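# Place tray part into keyed pocket on raised fixture

## Task

Pick a single part out of the black tray and put it down in the pocket atop the raised fixture so that the part's chamfered corner sits in the pocket's chamfered corner and the part lies flat and fully seated.

## Robot and tools

Robot: two arms, left_arm and right_arm, each a six-joint arm with a two-finger parallel gripper. The scene frame has its origin at table-top height midway between the nominal bases, +z up, +x out across the table, left_arm on the +y side (arm names do not match image sides). Calibrated bases: left_arm at (-0.048, +0.264, +0.038) m, quat_wxyz (+1.000, 0, 0, +0.026); right_arm at (-0.008, -0.358, +0.046) m, quat_wxyz (+1.000, 0, 0, +0.023). Both bases have +z up.

Frames: each arm's reported end_effector_position (metres) and end_effector_quat_wxyz, its Hand target and its wrist camera pose are in that arm's own base frame. Fixed cameras and the table use the scene frame. Motion offsets are taken along the axes of the arm's current Hand target. The gripper's fingers point along its +z and open and close along its y. end_effector_position is the pinch point between the pads, under 1 cm behind the tips. Reported poses can be off by a few centimetres, more at long reach.

Row layout, shared by execute_actions and move: 14 numbers, each in [-1, 1]. The first 7 are left_arm: dx, dy, dz, rx, ry, rz, opening. The last 7 are right_arm in the same order. Always send all 14, even when one arm stays still. dx..rz are an offset, not a pose, counted from that arm's Hand target at the start of the action or move, along that target's own axes. 1.0 equals 0.6 m for dx, dy, dz and 180 degrees for the rotation. rx, ry, rz form a single rotation vector. Zeros for the six pose numbers re-command the current Hand target. Opening is absolute: +1 fully open (about 87 mm between pads), +0.5 about 69 mm, 0 about 43 mm, -0.5 about 18 mm, -1 closed. A 0 in the opening slot is a real command, so repeat the present opening for a gripper you want left alone.

execute_actions(actions, cameras): actions is a list of actions. Each action is a table of up to 15 rows, each row held for one 1/30 s step; if there are fewer than 15, the last row fills the rest. Every row in an action counts from the same start pose, and each new action starts from the updated Hand target, so repeating an offset keeps moving. Camera images return when actions is empty or cameras names them (["all"] for all, [] for none).

move(target, speed, blend, opening_speed, blocking, cameras): target is one 14-number row or a list of up to 15 rows. All offsets in the list count from the same starting Hand targets, not from the previous row. Paths are straight and end together. Each lasts at least 0.5 s; all are cut off at 10 s. speed is in m/s, 0.002 to 2.9, default 0.25, with turning up to twice that in rad/s; give one value or one per target. blend (m) rounds corners in a list. opening_speed (at least 0.2 per second on the -1..+1 scale) makes fingers change gradually. A first target's new opening pauses the paths only when that target lies within 10 mm of the gripper; later targets' openings are applied on arrival, once everything is at rest. blocking=false returns after about 0.5 s while the move continues. Moves do not avoid obstacles or the other arm. Keep paths away from an arm's own base, as passing near it can flip the shoulder posture. The result adds a move: line. done means the arm rests within 10 mm and 2 degrees of its target. Other endings include off_target, moving, held (a check withheld a step, or the clearance check stopped the path) and fault. limits=paced means the pose was clipped; limits=held means steps were withheld. Neither done nor off_target tells you about contact.

wait(seconds 0 to 10) lets time run while commands hold. stop brakes a running move. zoom_image(camera, region [x0, y0, x1, y1] in pixels, at most 504x504) enlarges part of the most recent full image of that camera. read_manual gives only licence text. finished_scene(scene) ends the scene and cannot be undone; call it only when the part is seated and stays so with the robot clear.

Cameras, each 896x504: cam_head_left, cam_head_right, cam_high, cam_low, cam_left_wrist, cam_right_wrist.

Result lines: Hand target is the last commanded pose after clipping; the gripper often rests short of it, and the next command, even all zeros, asks for it again. If it still stays short, send the gap as an offset. Orientation commands are clipped to within 40 degrees of the measured orientation each step. grip_measured is the finger position on the opening scale; readings can be off by about 1 mm (up to 0.043). To grip, command about 0.04 below the reading at first contact for full force, less for a lighter hold. Joint velocities may read within noise. Joint torques include arm weight; joints 1-3 wrap at ±28 N m. Tool commands show current gripper commands. Motor temperatures reach a MOTOR HOT line at 75 °C; at 90 °C that arm folds and idles for the rest of the scene; at 100 °C it goes limp. Holding loads, reaching far, or pushing at unreachable poses heats motors.

Cautions: small moves may not happen, or may drift sideways, and the gripper can droop or tilt, so check pose after each move and correct the tilt. A blocked arm keeps pressing until it is commanded back past its gripper. Faster motion hits harder. Avoid dropping the part, releasing it while it moves, slamming, hard pushes, and bringing the arms into contact; closing one gripper on the other's fingers counts as a press between the arms. The clearance check does not guard gripper-against-gripper contact. Anything that falls off the table fails the task. Loose objects may get nudged occasionally.

Each tool is called after ">>>" as a command line: name --argument value for each argument, lists and objects as JSON in quotes; but a table of rows of numbers goes row by row, as --pt "numbers of a row", without its own name.

## Session

>>> execute_actions --actions '[]'

>>> zoom_image --camera "cam_high" --region '[220, 200, 470, 350]'

>>> zoom_image --camera "cam_head_right" --region '[150, 170, 400, 320]'

Scene clock: 0.00 s.
left_arm: end_effector_position=(+0.3867, +0.0514, +0.0564) grip_measured=+1.000 end_effector_quat_wxyz=(+0.581, -0.096, +0.803, +0.091) | right_arm: end_effector_position=(+0.4015, +0.0053, +0.0605) grip_measured=+0.986 end_effector_quat_wxyz=(+0.586, +0.007, +0.810, -0.025)
Joint positions: left_arm=[0.035 1.572 0.39 0.859 -0.227 -0.04 1] | right_arm=[0.059 1.586 0.433 0.835 0.105 0.001 0.993]
Joint velocities: within noise
Joint torques (N m): no reading
Motor temperatures (°C): left_arm=[18 26 21 20 18 18 18] | right_arm=[20 22 22 26 20 19 17]
Heat: left arm: 26 °C; right arm: 26 °C.
Hand target: left_arm +0.3912, +0.0516, +0.0651; +0.592, -0.097, +0.795, +0.090 | right_arm +0.4051, +0.0055, +0.0676; +0.594, +0.008, +0.804, -0.024
Tool commands: left_gripper/opening=+1.0 right_gripper/opening=+1.0

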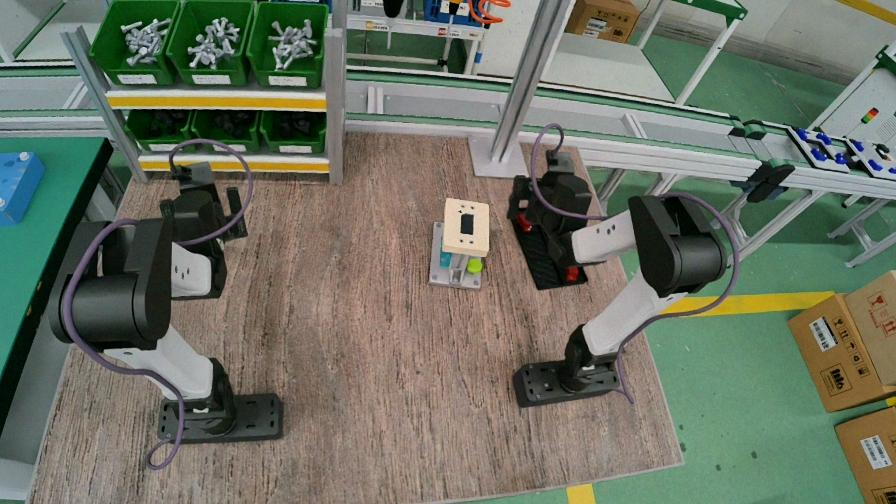

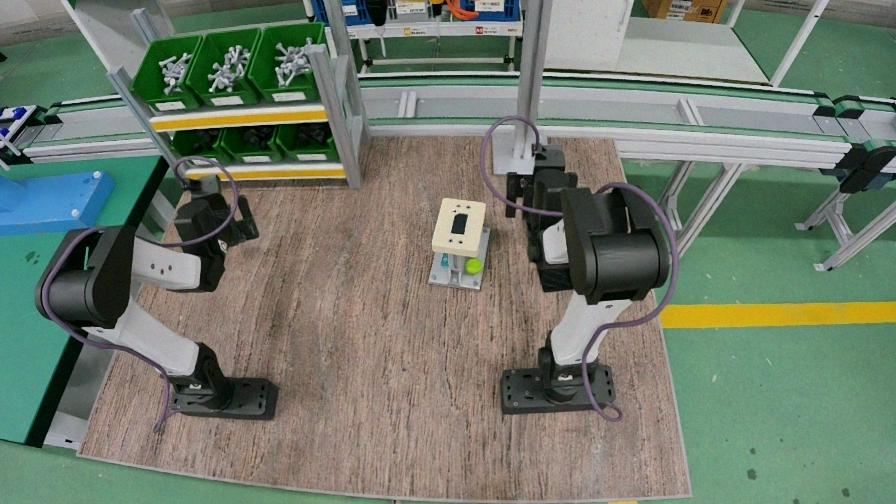

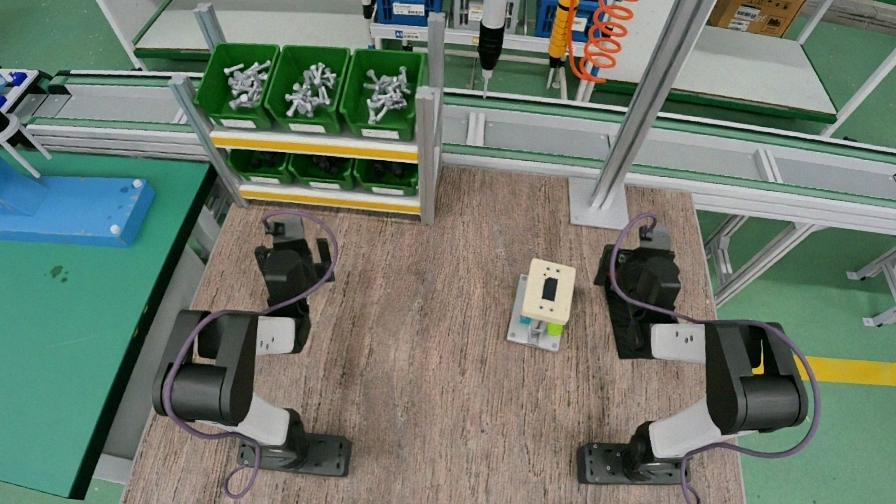

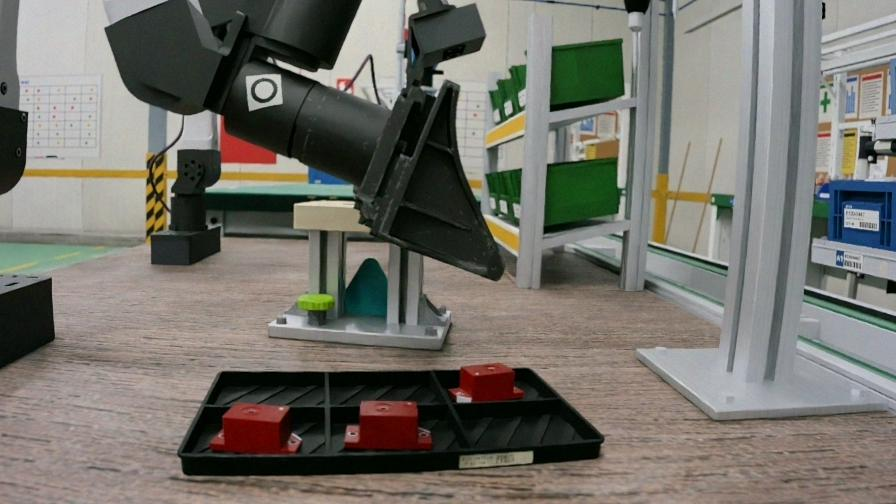

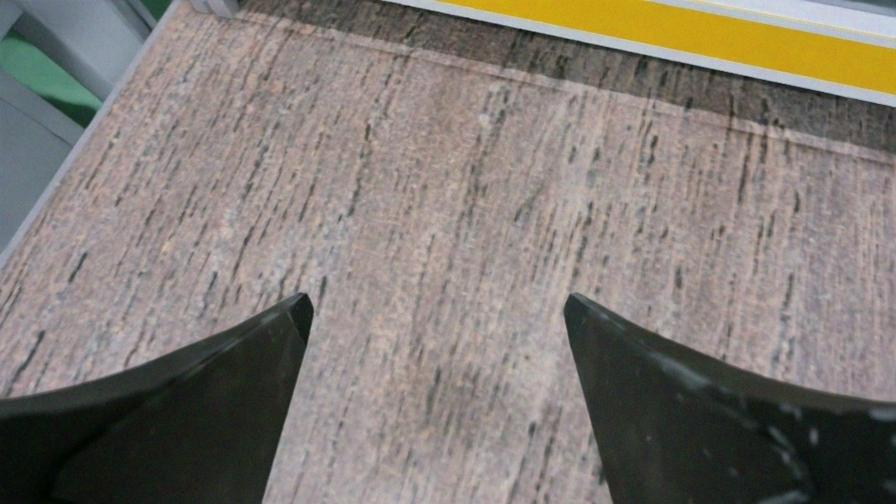

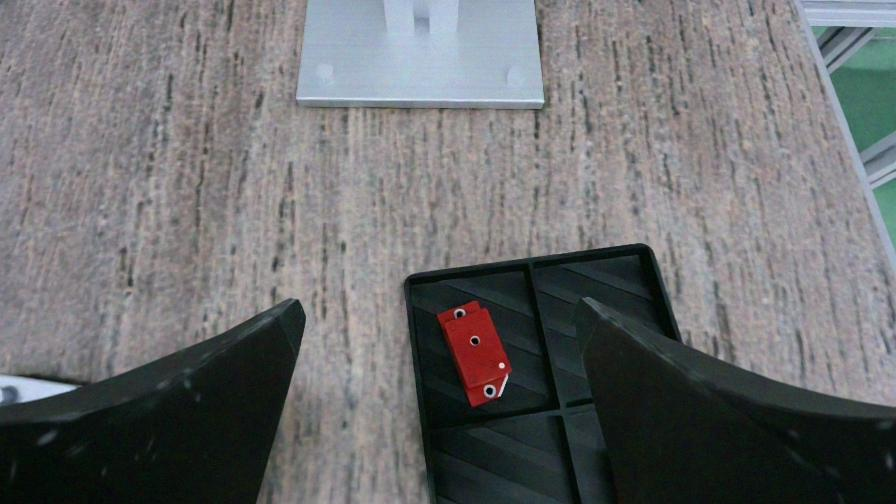

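Scaled by 2.016 from the camera's 896x504 image, which has a finer 1280x720 frame.

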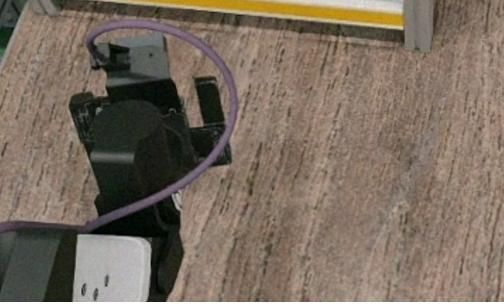

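Scaled by 2.016 from the camera's 896x504 image, which has a finer 1280x720 frame.

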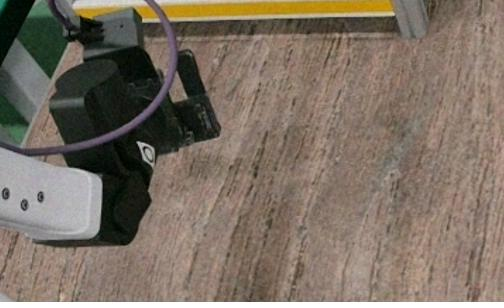

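>>> zoom_image --camera "cam_high" --region '[500, 245, 700, 365]'

>>> zoom_image --camera "cam_low" --region '[170, 340, 620, 490]'

>>> zoom_image --camera "cam_right_wrist" --region '[400, 240, 680, 420]'

>>> zoom_image --camera "cam_head_left" --region '[420, 180, 600, 300]'

Scaled by 2.520 from the camera's 896x504 image, which has a finer 1280x720 frame.

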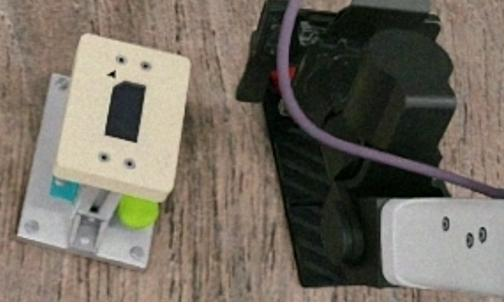

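Scaled by 1.120 from the camera's 896x504 image, which has a finer 1280x720 frame.

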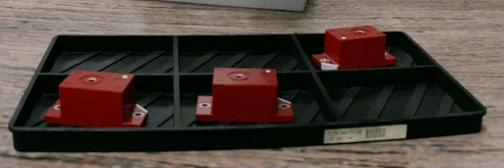

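Scaled by 1.800 from the camera's 896x504 image, which has a finer 1280x720 frame.

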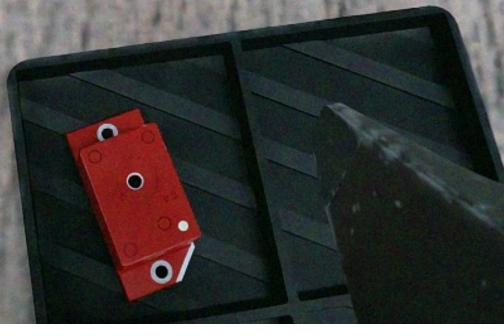

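Scaled by 2.800 from the camera's 896x504 image, which has a finer 1280x720 frame.

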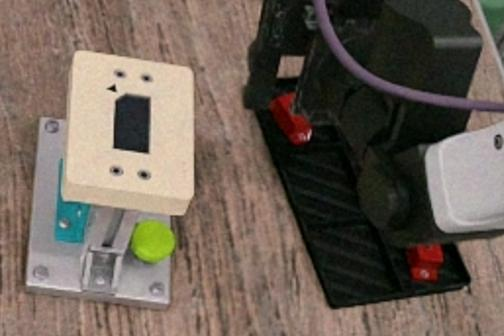

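>>> move --target '[0, 0, 0, 0, 0, 0, 1, -0.132, -0.0075, -0.11, 0, 0.34, 0, 1]' --speed 0.3 --cameras '["cam_right_wrist", "cam_head_right", "cam_head_left"]'

>>> zoom_image --camera "cam_head_left" --region '[420, 180, 600, 300]'

>>> zoom_image --camera "cam_head_right" --region '[420, 180, 600, 300]'

Scene clock: 39.83 s.
left_arm: end_effector_position=(+0.3867, +0.0514, +0.0564) grip_measured=+1.000 end_effector_quat_wxyz=(+0.581, -0.096, +0.803, +0.091) | right_arm: end_effector_position=(+0.3603, +0.0059, +0.1568) grip_measured=+0.986 end_effector_quat_wxyz=(+0.094, +0.012, +0.995, -0.023)
Joint positions: left_arm=[0.035 1.572 0.39 0.859 -0.227 -0.04 1] | right_arm=[0.036 1.907 1.854 -1.331 0.054 0.055 0.993]
Joint torques (N m): left_arm=[-0.31 -6.43 6.34 1.99 0.04 0.01] | right_arm=[-0.65 -7.91 8.13 0.52 -0.12 0.04]
Motor temperatures (°C): left_arm=[18 28 23 26 18 18 18] | right_arm=[20 25 23 31 20 19 17]
Heat: left arm: 28 °C; right arm: 31 °C.
Hand target: left_arm +0.3912, +0.0516, +0.0651; +0.592, -0.097, +0.795, +0.090 | right_arm +0.3651, +0.0056, +0.1629; +0.103, +0.019, +0.994, -0.017
Off the commanded pose: left_arm 0.010 m, 2 deg | right_arm 0.008 m, 1 deg.
move: done
Images, in order (width x height): cam_head_left 896x504, cam_head_right 896x504, cam_right_wrist 896x504.

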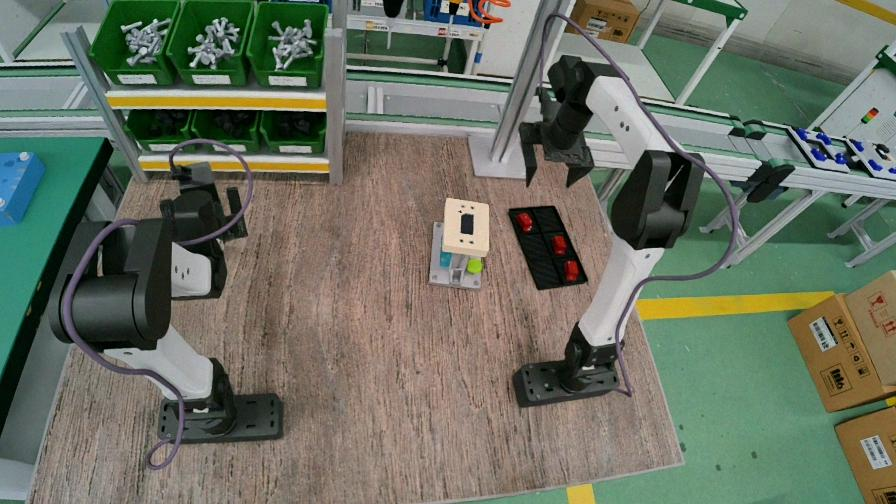

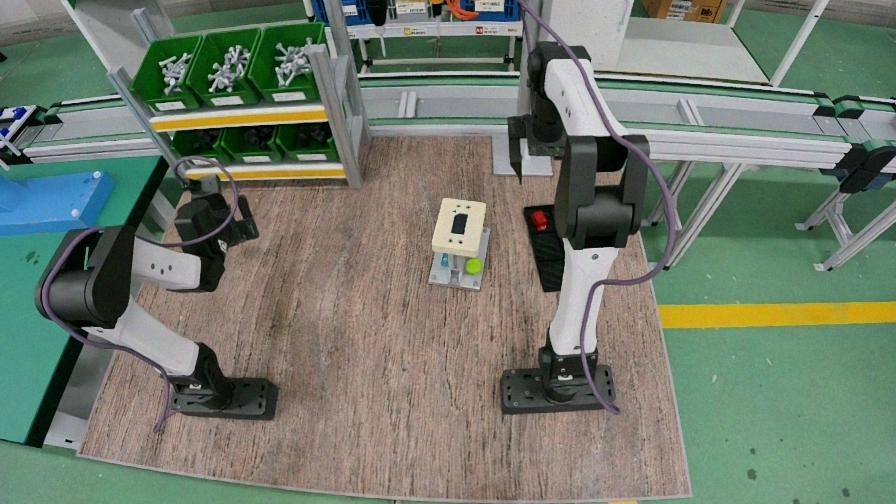

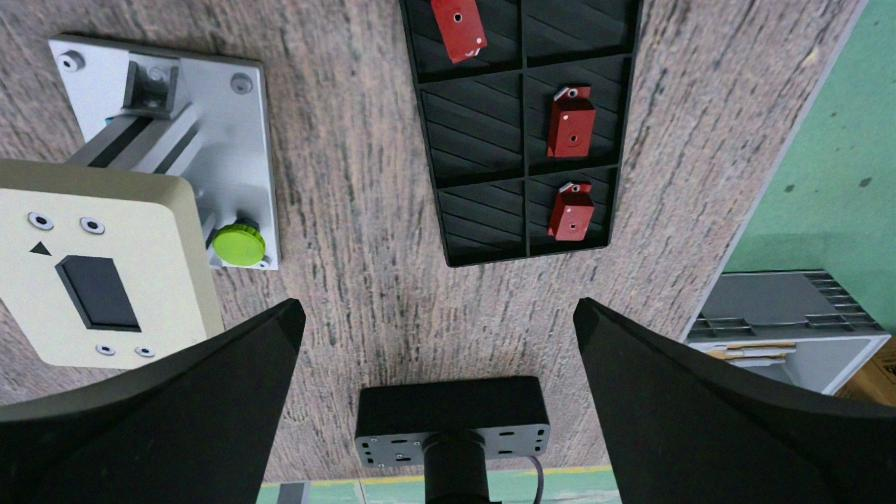

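Scaled by 2.800 from the camera's 896x504 image, which has a finer 1280x720 frame.

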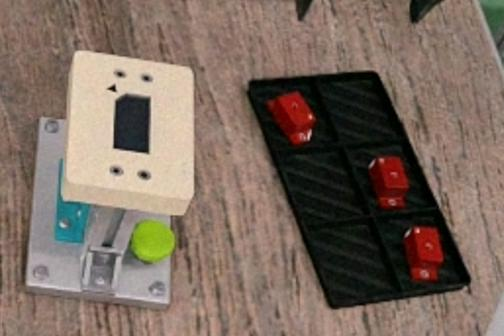

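Scaled by 2.800 from the camera's 896x504 image, which has a finer 1280x720 frame.

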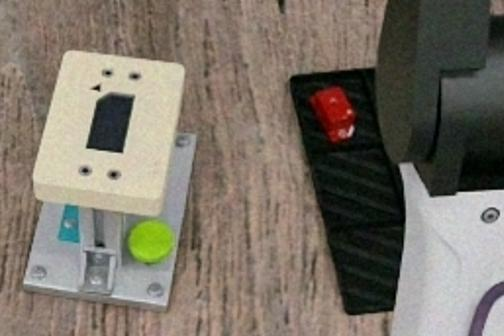

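>>> zoom_image --camera "cam_right_wrist" --region '[520, 60, 660, 260]'

>>> zoom_image --camera "cam_right_wrist" --region '[0, 160, 240, 380]'

Scaled by 2.520 from the camera's 896x504 image, which has a finer 1280x720 frame.

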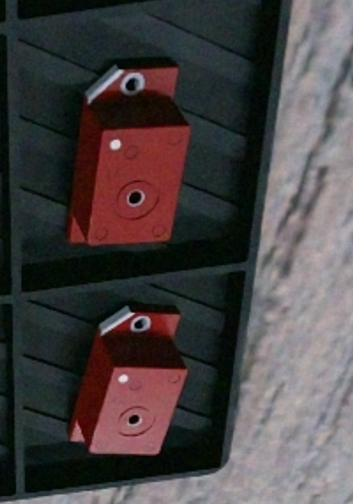

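Scaled by 2.100 from the camera's 896x504 image, which has a finer 1280x720 frame.

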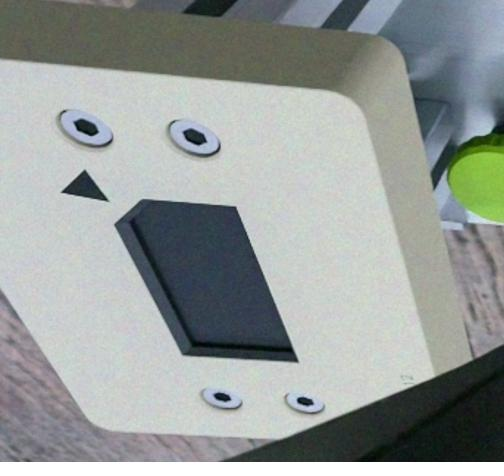

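>>> move --target '[0, 0, 0, 0, 0, 0, 1, 0.0758, -0.1503, 0.198, -0.0141, 0, -0.011, 0]' --speed 0.2 --cameras '["cam_right_wrist"]'

>>> zoom_image --camera "cam_right_wrist" --region '[340, 110, 560, 360]'

Scene clock: 68.30 s.
left_arm: end_effector_position=(+0.3867, +0.0514, +0.0564) grip_measured=+1.000 end_effector_quat_wxyz=(+0.581, -0.096, +0.803, +0.091) | right_arm: end_effector_position=(+0.3404, -0.0888, +0.0399) grip_measured=+0.000 end_effector_quat_wxyz=(+0.097, +0.003, +0.995, -0.001)
Joint positions: left_arm=[0.035 1.572 0.39 0.859 -0.227 -0.04 1] | right_arm=[-0.25 1.89 1.363 -0.856 -0.046 -0.24 0.5]
Joint torques (N m): left_arm=[-0.32 -6.42 6.34 1.99 0.04 0.01] | right_arm=[-0.06 -8.87 4.83 0.73 -0.2 -0.08]
Heat: left arm: 28 °C; right arm: 28 °C.
Hand target: left_arm +0.3912, +0.0516, +0.0651; +0.592, -0.097, +0.795, +0.090 | right_arm +0.3410, -0.0874, +0.0399; +0.103, +0.000, +0.995, +0.003
Off the commanded pose: left_arm 0.010 m, 2 deg | right_arm 0.002 m, 1 deg.
move: done
Images, in order (width x height): cam_right_wrist 896x504.

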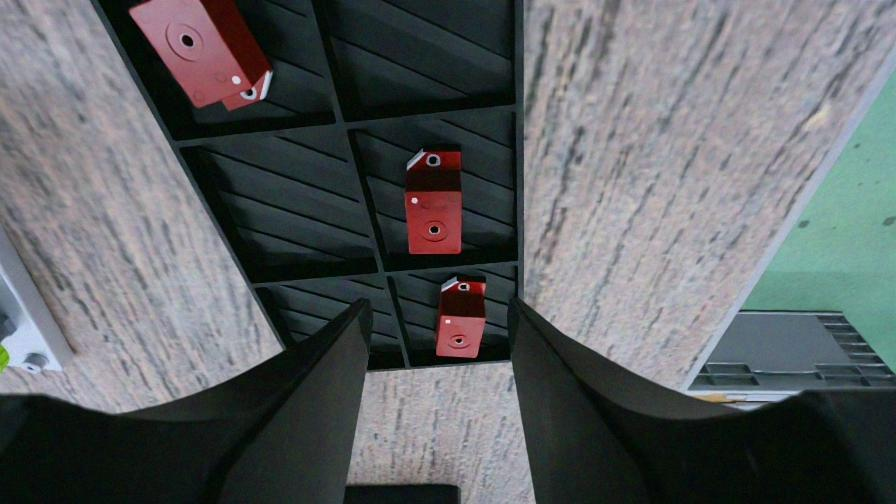

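Scaled by 2.016 from the camera's 896x504 image, which has a finer 1280x720 frame.

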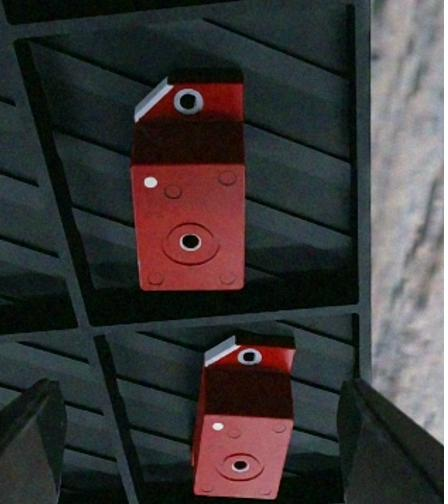

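>>> move --target '[0, 0, 0, 0, 0, 0, 1, 0.0125, 0.0038, 0.0433, 0, 0, 0, -0.15]' --speed 0.1 --cameras '["cam_right_wrist"]'

>>> zoom_image --camera "cam_right_wrist" --region '[340, 140, 560, 360]'

Scene clock: 88.20 s.
left_arm: end_effector_position=(+0.3867, +0.0514, +0.0564) grip_measured=+1.000 end_effector_quat_wxyz=(+0.581, -0.096, +0.803, +0.091) | right_arm: end_effector_position=(+0.3381, -0.0881, +0.0159) grip_measured=-0.150 end_effector_quat_wxyz=(+0.101, +0.002, +0.995, -0.002)
Joint positions: left_arm=[0.035 1.572 0.39 0.859 -0.227 -0.04 1] | right_arm=[-0.25 1.904 1.281 -0.751 -0.046 -0.24 0.425]
Joint torques (N m): left_arm=[-0.29 -6.42 6.34 1.99 0.04 0.01] | right_arm=[0.42 -7.86 4.89 0.77 -0.2 -0.03]
Heat: left arm: 29 °C; right arm: 28 °C.
Hand target: left_arm +0.3912, +0.0516, +0.0651; +0.592, -0.097, +0.795, +0.090 | right_arm +0.3390, -0.0850, +0.0130; +0.103, +0.000, +0.995, +0.003
Off the commanded pose: left_arm 0.010 m, 2 deg | right_arm 0.004 m, 1 deg.
move: done
Images, in order (width x height): cam_right_wrist 896x504.

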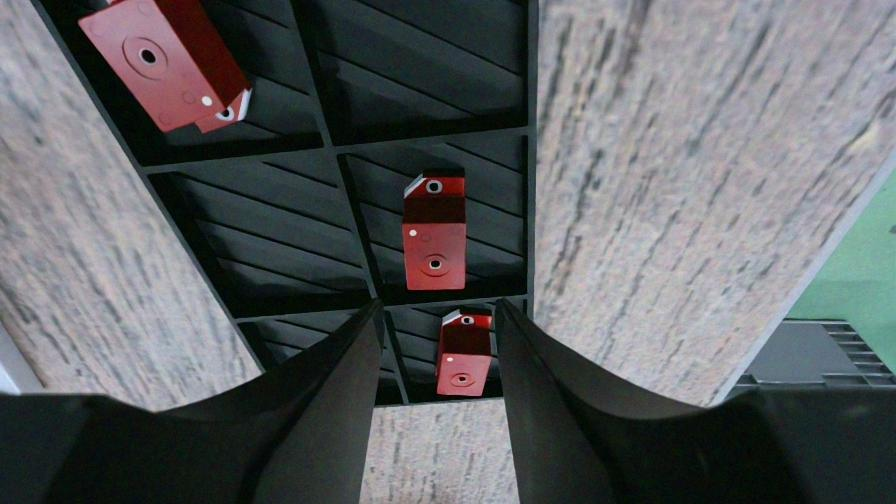

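Scaled by 2.291 from the camera's 896x504 image, which has a finer 1280x720 frame.

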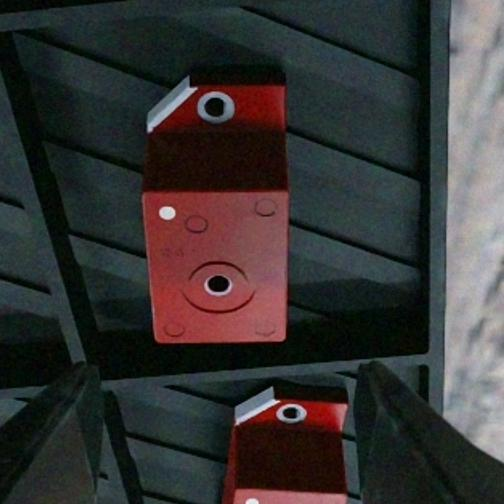

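>>> move --target '[0, 0, 0, 0, 0, 0, 1, -0.0073, 0.005, 0.0253, 0, 0, 0, -0.15]' --speed 0.06 --cameras '["cam_right_wrist"]'

>>> zoom_image --camera "cam_right_wrist" --region '[340, 150, 560, 370]'

Scene clock: 109.83 s.
left_arm: end_effector_position=(+0.3867, +0.0514, +0.0564) grip_measured=+1.000 end_effector_quat_wxyz=(+0.581, -0.096, +0.803, +0.091) | right_arm: end_effector_position=(+0.3455, -0.0854, +0.0023) grip_measured=-0.150 end_effector_quat_wxyz=(+0.101, -0.001, +0.995, -0.001)
Joint positions: left_arm=[0.035 1.572 0.39 0.859 -0.227 -0.04 1] | right_arm=[-0.238 1.946 1.281 -0.708 -0.046 -0.235 0.425]
Joint torques (N m): left_arm=[-0.31 -6.43 6.34 1.99 0.04 0.01] | right_arm=[0.57 -7.98 4.86 0.77 -0.17 0.03]
Heat: left arm: 30 °C; right arm: 29 °C.
Hand target: left_arm +0.3912, +0.0516, +0.0651; +0.592, -0.097, +0.795, +0.090 | right_arm +0.3464, -0.0818, -0.0010; +0.103, +0.000, +0.995, +0.003
Off the commanded pose: left_arm 0.010 m, 2 deg | right_arm 0.005 m, 1 deg.
move: done
Images, in order (width x height): cam_right_wrist 896x504.

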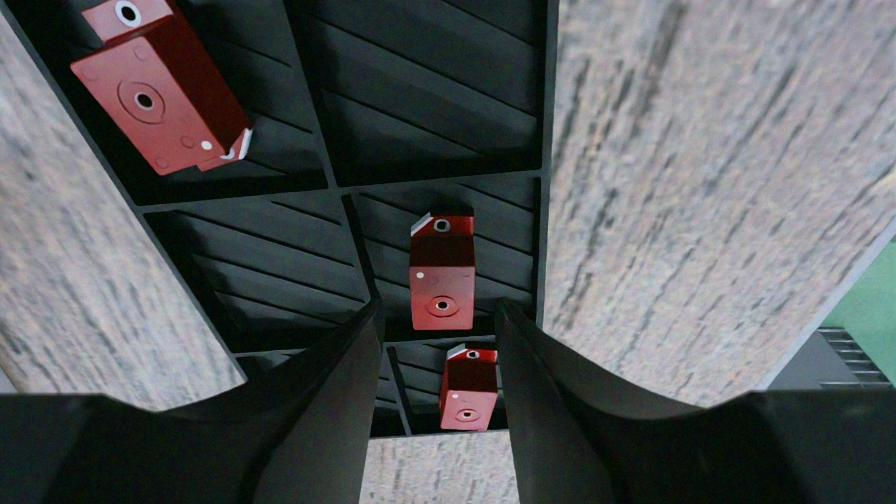

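Scaled by 2.291 from the camera's 896x504 image, which has a finer 1280x720 frame.

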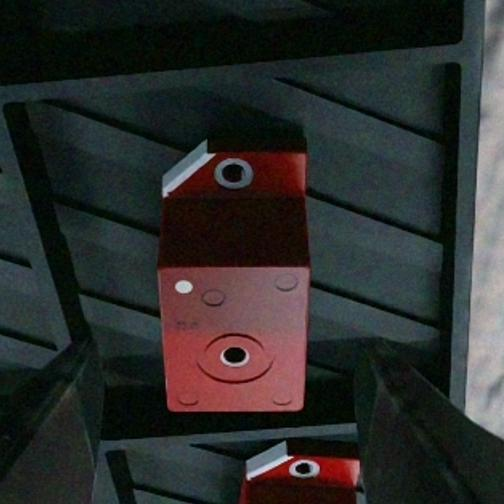

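>>> move --pt "0 0 0 0 0 0 1 0 0 0 0 0 0 -0.3" --pt "0 0 0 0 0 0 1 0.0017 0 0.0163 0 0 0 -0.3" --speed 0.05 --opening_speed 0.5 --cameras '["cam_right_wrist", "cam_low"]'

>>> zoom_image --camera "cam_right_wrist" --region '[340, 180, 560, 400]'

>>> zoom_image --camera "cam_low" --region '[170, 300, 620, 490]'

Scene clock: 123.43 s.
left_arm: end_effector_position=(+0.3867, +0.0514, +0.0564) grip_measured=+1.000 end_effector_quat_wxyz=(+0.581, -0.096, +0.803, +0.091) | right_arm: end_effector_position=(+0.3471, -0.0858, -0.0071) grip_measured=-0.300 end_effector_quat_wxyz=(+0.102, -0.001, +0.995, -0.001)
Joint positions: left_arm=[0.035 1.572 0.39 0.859 -0.227 -0.04 1] | right_arm=[-0.238 1.965 1.267 -0.673 -0.046 -0.234 0.35]
Joint torques (N m): left_arm=[-0.32 -6.41 6.34 1.99 0.04 0.01] | right_arm=[0.64 -8.02 4.7 0.76 -0.17 0.04]
Heat: left arm: 30 °C; right arm: 28 °C.
Hand target: left_arm +0.3912, +0.0516, +0.0651; +0.592, -0.097, +0.795, +0.090 | right_arm +0.3475, -0.0818, -0.0107; +0.103, +0.000, +0.995, +0.003
Off the commanded pose: left_arm 0.010 m, 2 deg | right_arm 0.005 m, 1 deg.
move: done
Images, in order (width x height): cam_low 896x504, cam_right_wrist 896x504.

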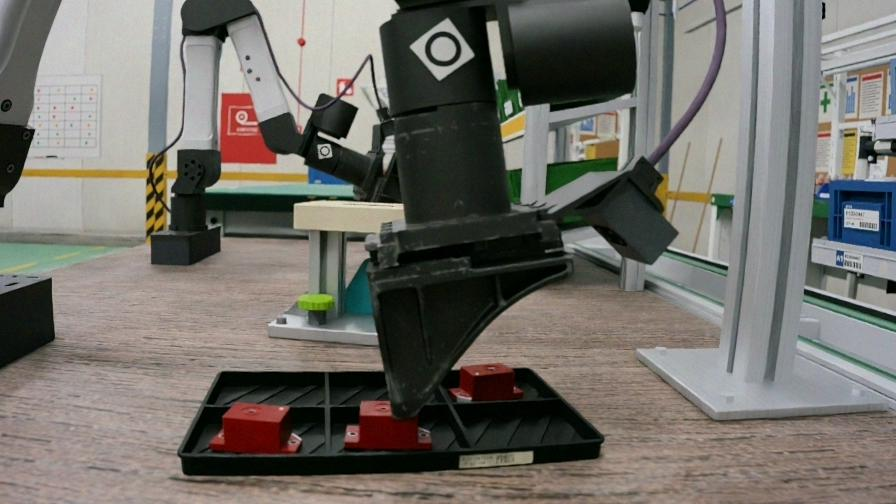

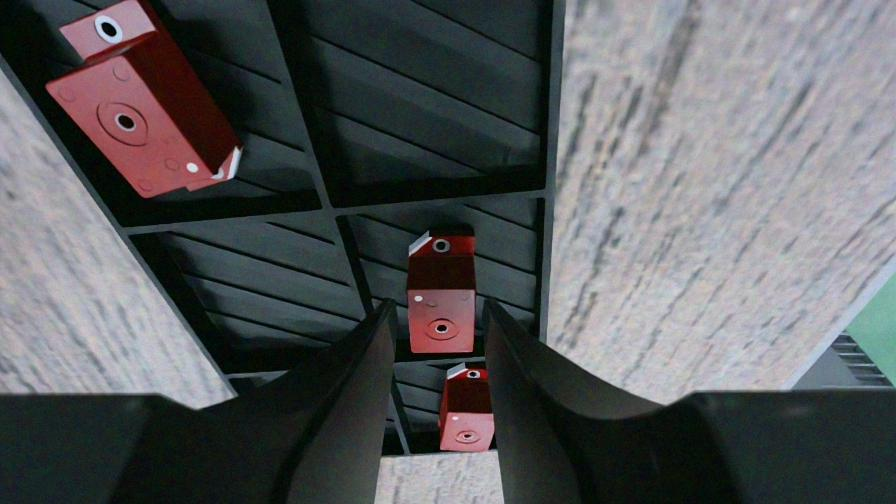

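Scaled by 2.291 from the camera's 896x504 image, which has a finer 1280x720 frame.

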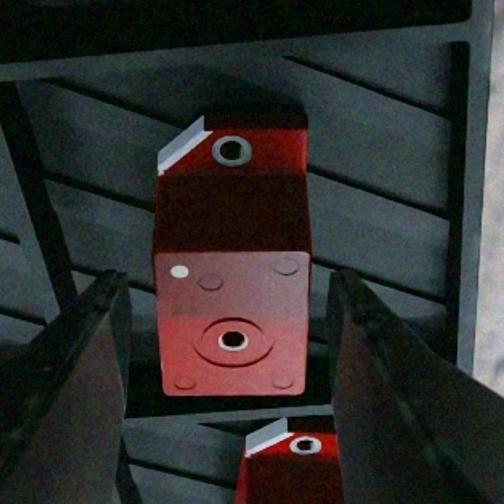

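Scaled by 1.120 from the camera's 896x504 image, which has a finer 1280x720 frame.

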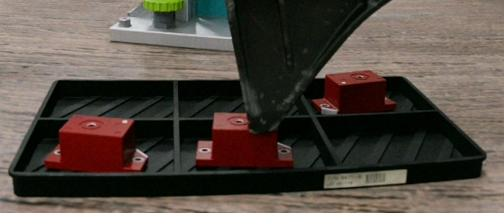

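>>> move --target '[0, 0, 0, 0, 0, 0, 1, 0, 0, 0, 0, 0, 0, -0.55]' --opening_speed 0.3 --cameras '["cam_right_wrist"]'

>>> zoom_image --camera "cam_right_wrist" --region '[370, 160, 510, 300]'

Scene clock: 131.73 s.
left_arm: end_effector_position=(+0.3867, +0.0514, +0.0564) grip_measured=+1.000 end_effector_quat_wxyz=(+0.581, -0.096, +0.803, +0.091) | right_arm: end_effector_position=(+0.3472, -0.0858, -0.0071) grip_measured=-0.550 end_effector_quat_wxyz=(+0.102, +0.000, +0.995, -0.001)
Joint positions: left_arm=[0.035 1.572 0.39 0.859 -0.227 -0.04 1] | right_arm=[-0.238 1.965 1.267 -0.673 -0.046 -0.234 0.225]
Joint torques (N m): left_arm=[-0.31 -6.42 6.32 1.99 0.04 0.01] | right_arm=[0.65 -8.03 4.68 0.76 -0.17 0.04]
Heat: left arm: 30 °C; right arm: 29 °C.
Hand target: left_arm +0.3912, +0.0516, +0.0651; +0.592, -0.097, +0.795, +0.090 | right_arm +0.3474, -0.0817, -0.0107; +0.103, +0.000, +0.995, +0.003
Off the commanded pose: left_arm 0.010 m, 2 deg | right_arm 0.005 m, 1 deg.
move: done
Images, in order (width x height): cam_right_wrist 896x504.

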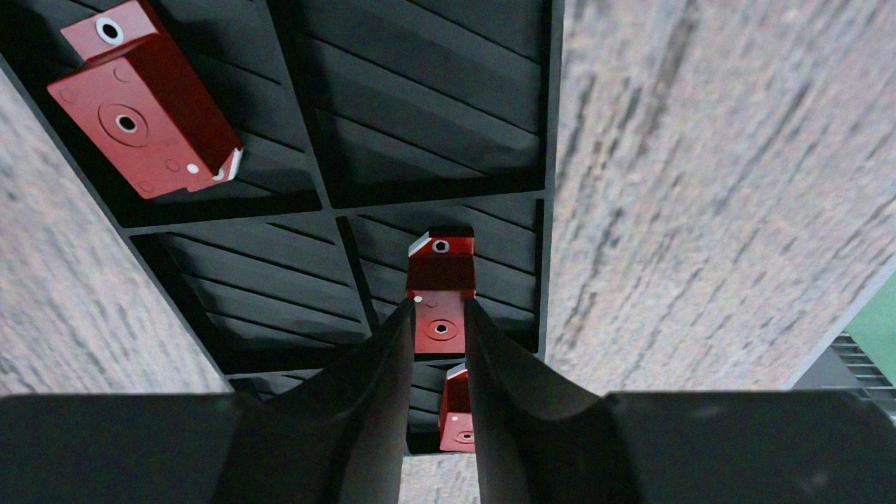

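Scaled by 3.600 from the camera's 896x504 image, which has a finer 1280x720 frame.

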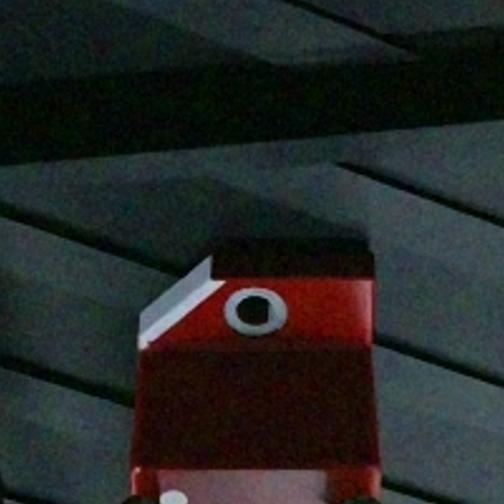

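>>> move --pt "0 0 0 0 0 0 1 0 0 0 0 0 0 -0.3" --pt "0 0 0 0 0 0 1 0.0055 0 0.0143 0 0 0 -0.3" --speed 0.05 --opening_speed 0.5 --cameras '["cam_right_wrist", "cam_low"]'

>>> zoom_image --camera "cam_right_wrist" --region '[340, 180, 560, 400]'

>>> zoom_image --camera "cam_low" --region '[320, 350, 560, 490]'

Scene clock: 173.80 s.
left_arm: end_effector_position=(+0.3867, +0.0514, +0.0564) grip_measured=+1.000 end_effector_quat_wxyz=(+0.581, -0.096, +0.803, +0.091) | right_arm: end_effector_position=(+0.3457, -0.0854, -0.0162) grip_measured=-0.300 end_effector_quat_wxyz=(+0.102, +0.000, +0.995, -0.001)
Joint positions: left_arm=[0.035 1.572 0.39 0.859 -0.227 -0.04 1] | right_arm=[-0.238 1.976 1.243 -0.638 -0.046 -0.234 0.35]
Joint torques (N m): left_arm=[-0.31 -6.43 6.34 1.99 0.04 0.01] | right_arm=[0.58 -8.01 4.59 0.77 -0.17 0.03]
Motor temperatures (°C): left_arm=[18 28 25 31 18 18 18] | right_arm=[20 29 24 27 20 19 17]
Heat: left arm: 31 °C; right arm: 29 °C.
Hand target: left_arm +0.3912, +0.0516, +0.0651; +0.592, -0.097, +0.795, +0.090 | right_arm +0.3459, -0.0817, -0.0198; +0.103, +0.000, +0.995, +0.003
Off the commanded pose: left_arm 0.010 m, 2 deg | right_arm 0.005 m, 0 deg.
move: done
Images, in order (width x height): cam_low 896x504, cam_right_wrist 896x504.

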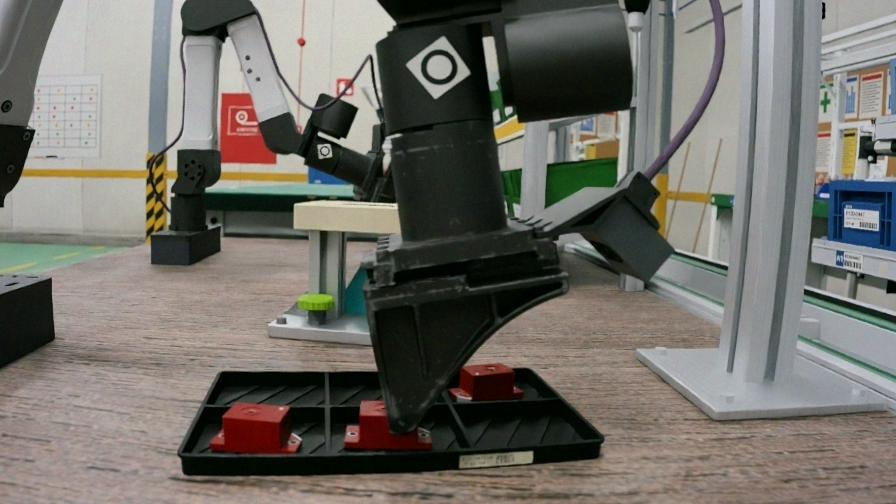

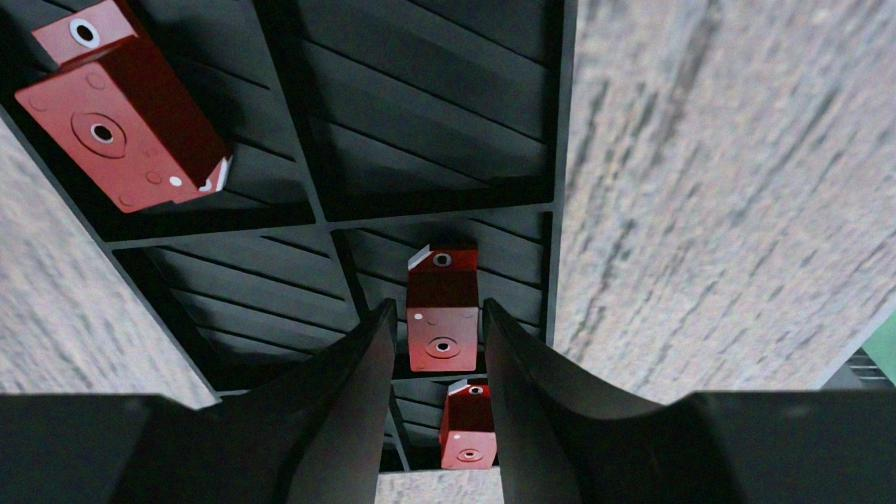

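Scaled by 2.291 from the camera's 896x504 image, which has a finer 1280x720 frame.

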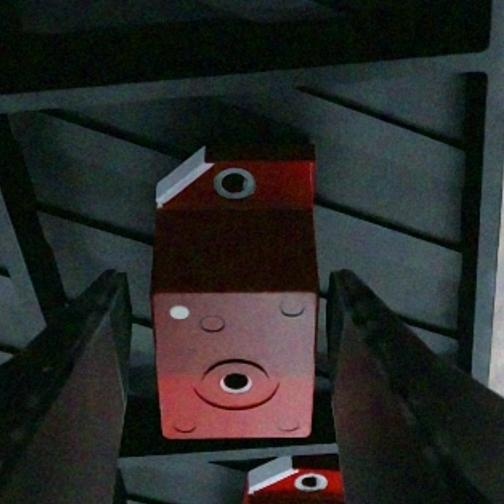

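Scaled by 2.100 from the camera's 896x504 image, which has a finer 1280x720 frame.

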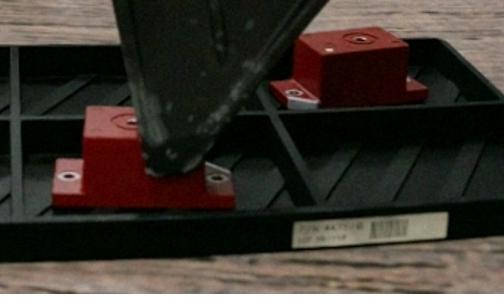

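>>> move --target '[0, 0, 0, 0, 0, 0, 1, 0.009, 0, -0.0018, 0, 0, 0, -0.3]' --speed 0.03

>>> move --target '[0, 0, 0, 0, 0, 0, 1, 0, 0, 0, 0, 0, 0, -0.6]' --opening_speed 0.3 --cameras '["cam_right_wrist", "cam_low"]'

>>> zoom_image --camera "cam_right_wrist" --region '[370, 170, 510, 310]'

>>> zoom_image --camera "cam_low" --region '[320, 350, 560, 490]'

Scene clock: 183.67 s.
left_arm: end_effector_position=(+0.3867, +0.0514, +0.0564) grip_measured=+1.000 end_effector_quat_wxyz=(+0.581, -0.096, +0.803, +0.091) | right_arm: end_effector_position=(+0.3384, -0.0837, -0.0219) grip_measured=-0.300 end_effector_quat_wxyz=(+0.094, +0.000, +0.996, +0.001)
Joint positions: left_arm=[0.035 1.572 0.39 0.859 -0.227 -0.04 1] | right_arm=[-0.238 1.976 1.218 -0.63 -0.046 -0.234 0.35]
Joint torques (N m): left_arm=[-0.32 -6.42 6.32 1.99 0.04 0.01] | right_arm=[0.25 -9.48 4.51 0.74 -0.18 -0.01]
Heat: left arm: 32 °C; right arm: 29 °C.
Hand target: left_arm +0.3912, +0.0516, +0.0651; +0.592, -0.097, +0.795, +0.090 | right_arm +0.3405, -0.0817, -0.0198; +0.103, +0.000, +0.995, +0.003
Off the commanded pose: left_arm 0.010 m, 2 deg | right_arm 0.003 m, 1 deg.
move: done

Scene clock: 184.87 s.
left_arm: end_effector_position=(+0.3867, +0.0514, +0.0564) grip_measured=+1.000 end_effector_quat_wxyz=(+0.581, -0.096, +0.803, +0.091) | right_arm: end_effector_position=(+0.3389, -0.0838, -0.0219) grip_measured=-0.428 end_effector_quat_wxyz=(+0.095, +0.000, +0.996, +0.001)
Joint positions: left_arm=[0.035 1.572 0.39 0.859 -0.227 -0.04 1] | right_arm=[-0.238 1.976 1.218 -0.628 -0.046 -0.234 0.286]
Joint torques (N m): left_arm=[-0.31 -6.43 6.34 1.99 0.04 0.01] | right_arm=[0.24 -9.5 4.51 0.73 -0.18 -0.01]
Heat: left arm: 32 °C; right arm: 29 °C.
Hand target: left_arm +0.3912, +0.0516, +0.0651; +0.592, -0.097, +0.795, +0.090 | right_arm +0.3405, -0.0817, -0.0198; +0.103, +0.000, +0.995, +0.003
Off the commanded pose: left_arm 0.010 m, 2 deg | right_arm 0.003 m, 1 deg.
move: done
Images, in order (width x height): cam_low 896x504, cam_right_wrist 896x504.

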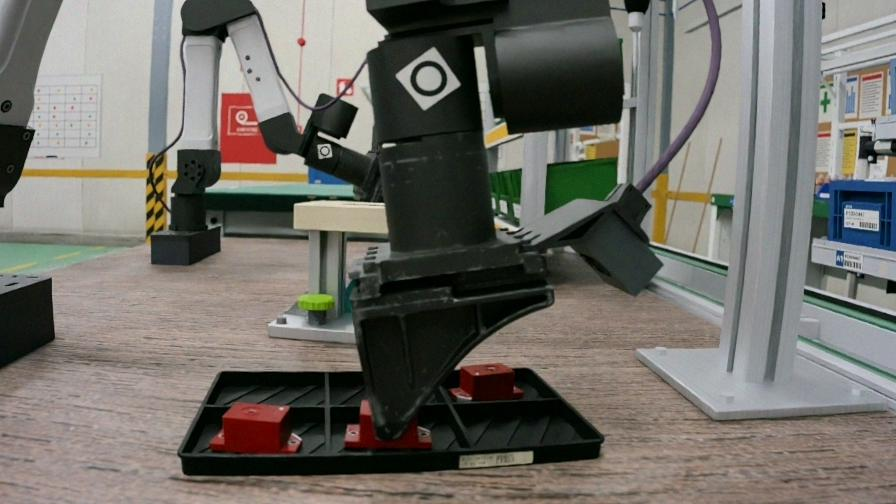

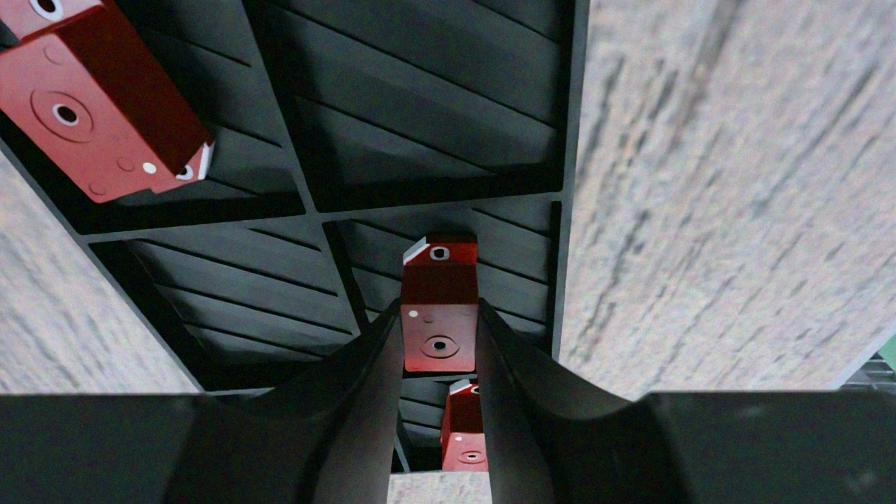

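Scaled by 3.600 from the camera's 896x504 image, which has a finer 1280x720 frame.

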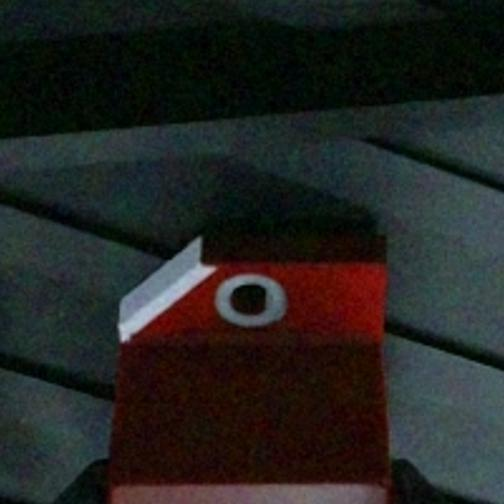

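Scaled by 2.100 from the camera's 896x504 image, which has a finer 1280x720 frame.

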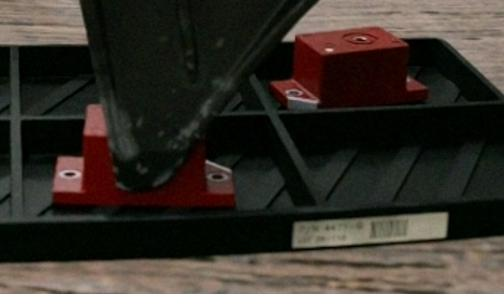

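>>> move --pt "0 0 0 0 0 0 1 0 0 0 0 0 0 -0.3" --pt "0 0 0 0 0 0 1 -0.003 0 -0.0138 0 0 0 -0.3" --speed 0.03 --opening_speed 0.6 --cameras '["cam_low"]'

>>> zoom_image --camera "cam_low" --region '[320, 350, 560, 490]'

Scene clock: 193.00 s.
left_arm: end_effector_position=(+0.3867, +0.0514, +0.0564) grip_measured=+1.000 end_effector_quat_wxyz=(+0.581, -0.096, +0.803, +0.091) | right_arm: end_effector_position=(+0.3355, -0.0829, -0.0220) grip_measured=-0.300 end_effector_quat_wxyz=(+0.088, +0.000, +0.996, +0.003)
Joint positions: left_arm=[0.035 1.572 0.39 0.859 -0.227 -0.04 1] | right_arm=[-0.238 1.976 1.218 -0.642 -0.046 -0.234 0.35]
Joint torques (N m): left_arm=[-0.32 -6.43 6.35 2 0.03 0.01] | right_arm=[0.24 -10.86 5.65 0.56 -0.18 -0.01]
Heat: left arm: 32 °C; right arm: 30 °C.
Hand target: left_arm +0.3912, +0.0516, +0.0651; +0.592, -0.097, +0.795, +0.090 | right_arm +0.3405, -0.0817, -0.0114; +0.103, +0.000, +0.995, +0.003
Off the commanded pose: left_arm 0.010 m, 2 deg | right_arm 0.012 m, 2 deg.
move: off_target (right_arm)
Images, in order (width x height): cam_low 896x504.

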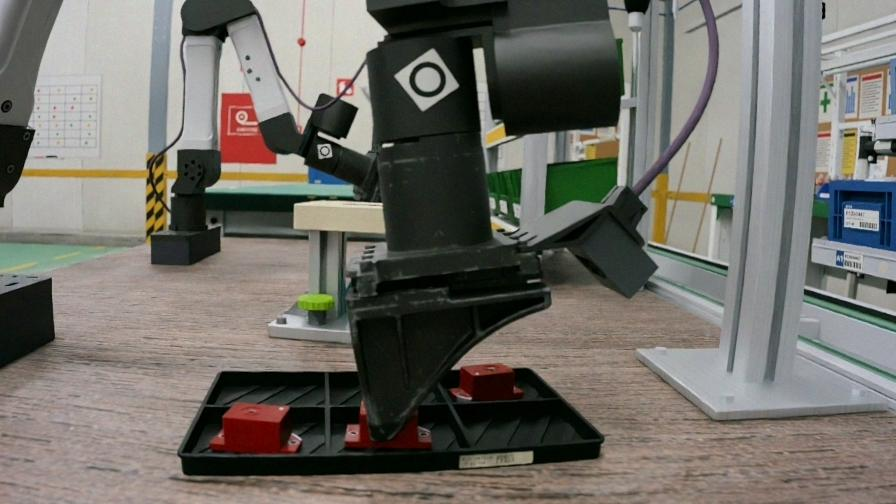

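Scaled by 2.100 from the camera's 896x504 image, which has a finer 1280x720 frame.

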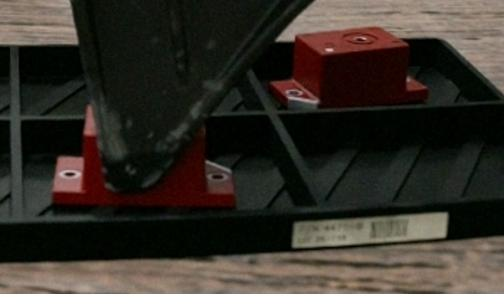

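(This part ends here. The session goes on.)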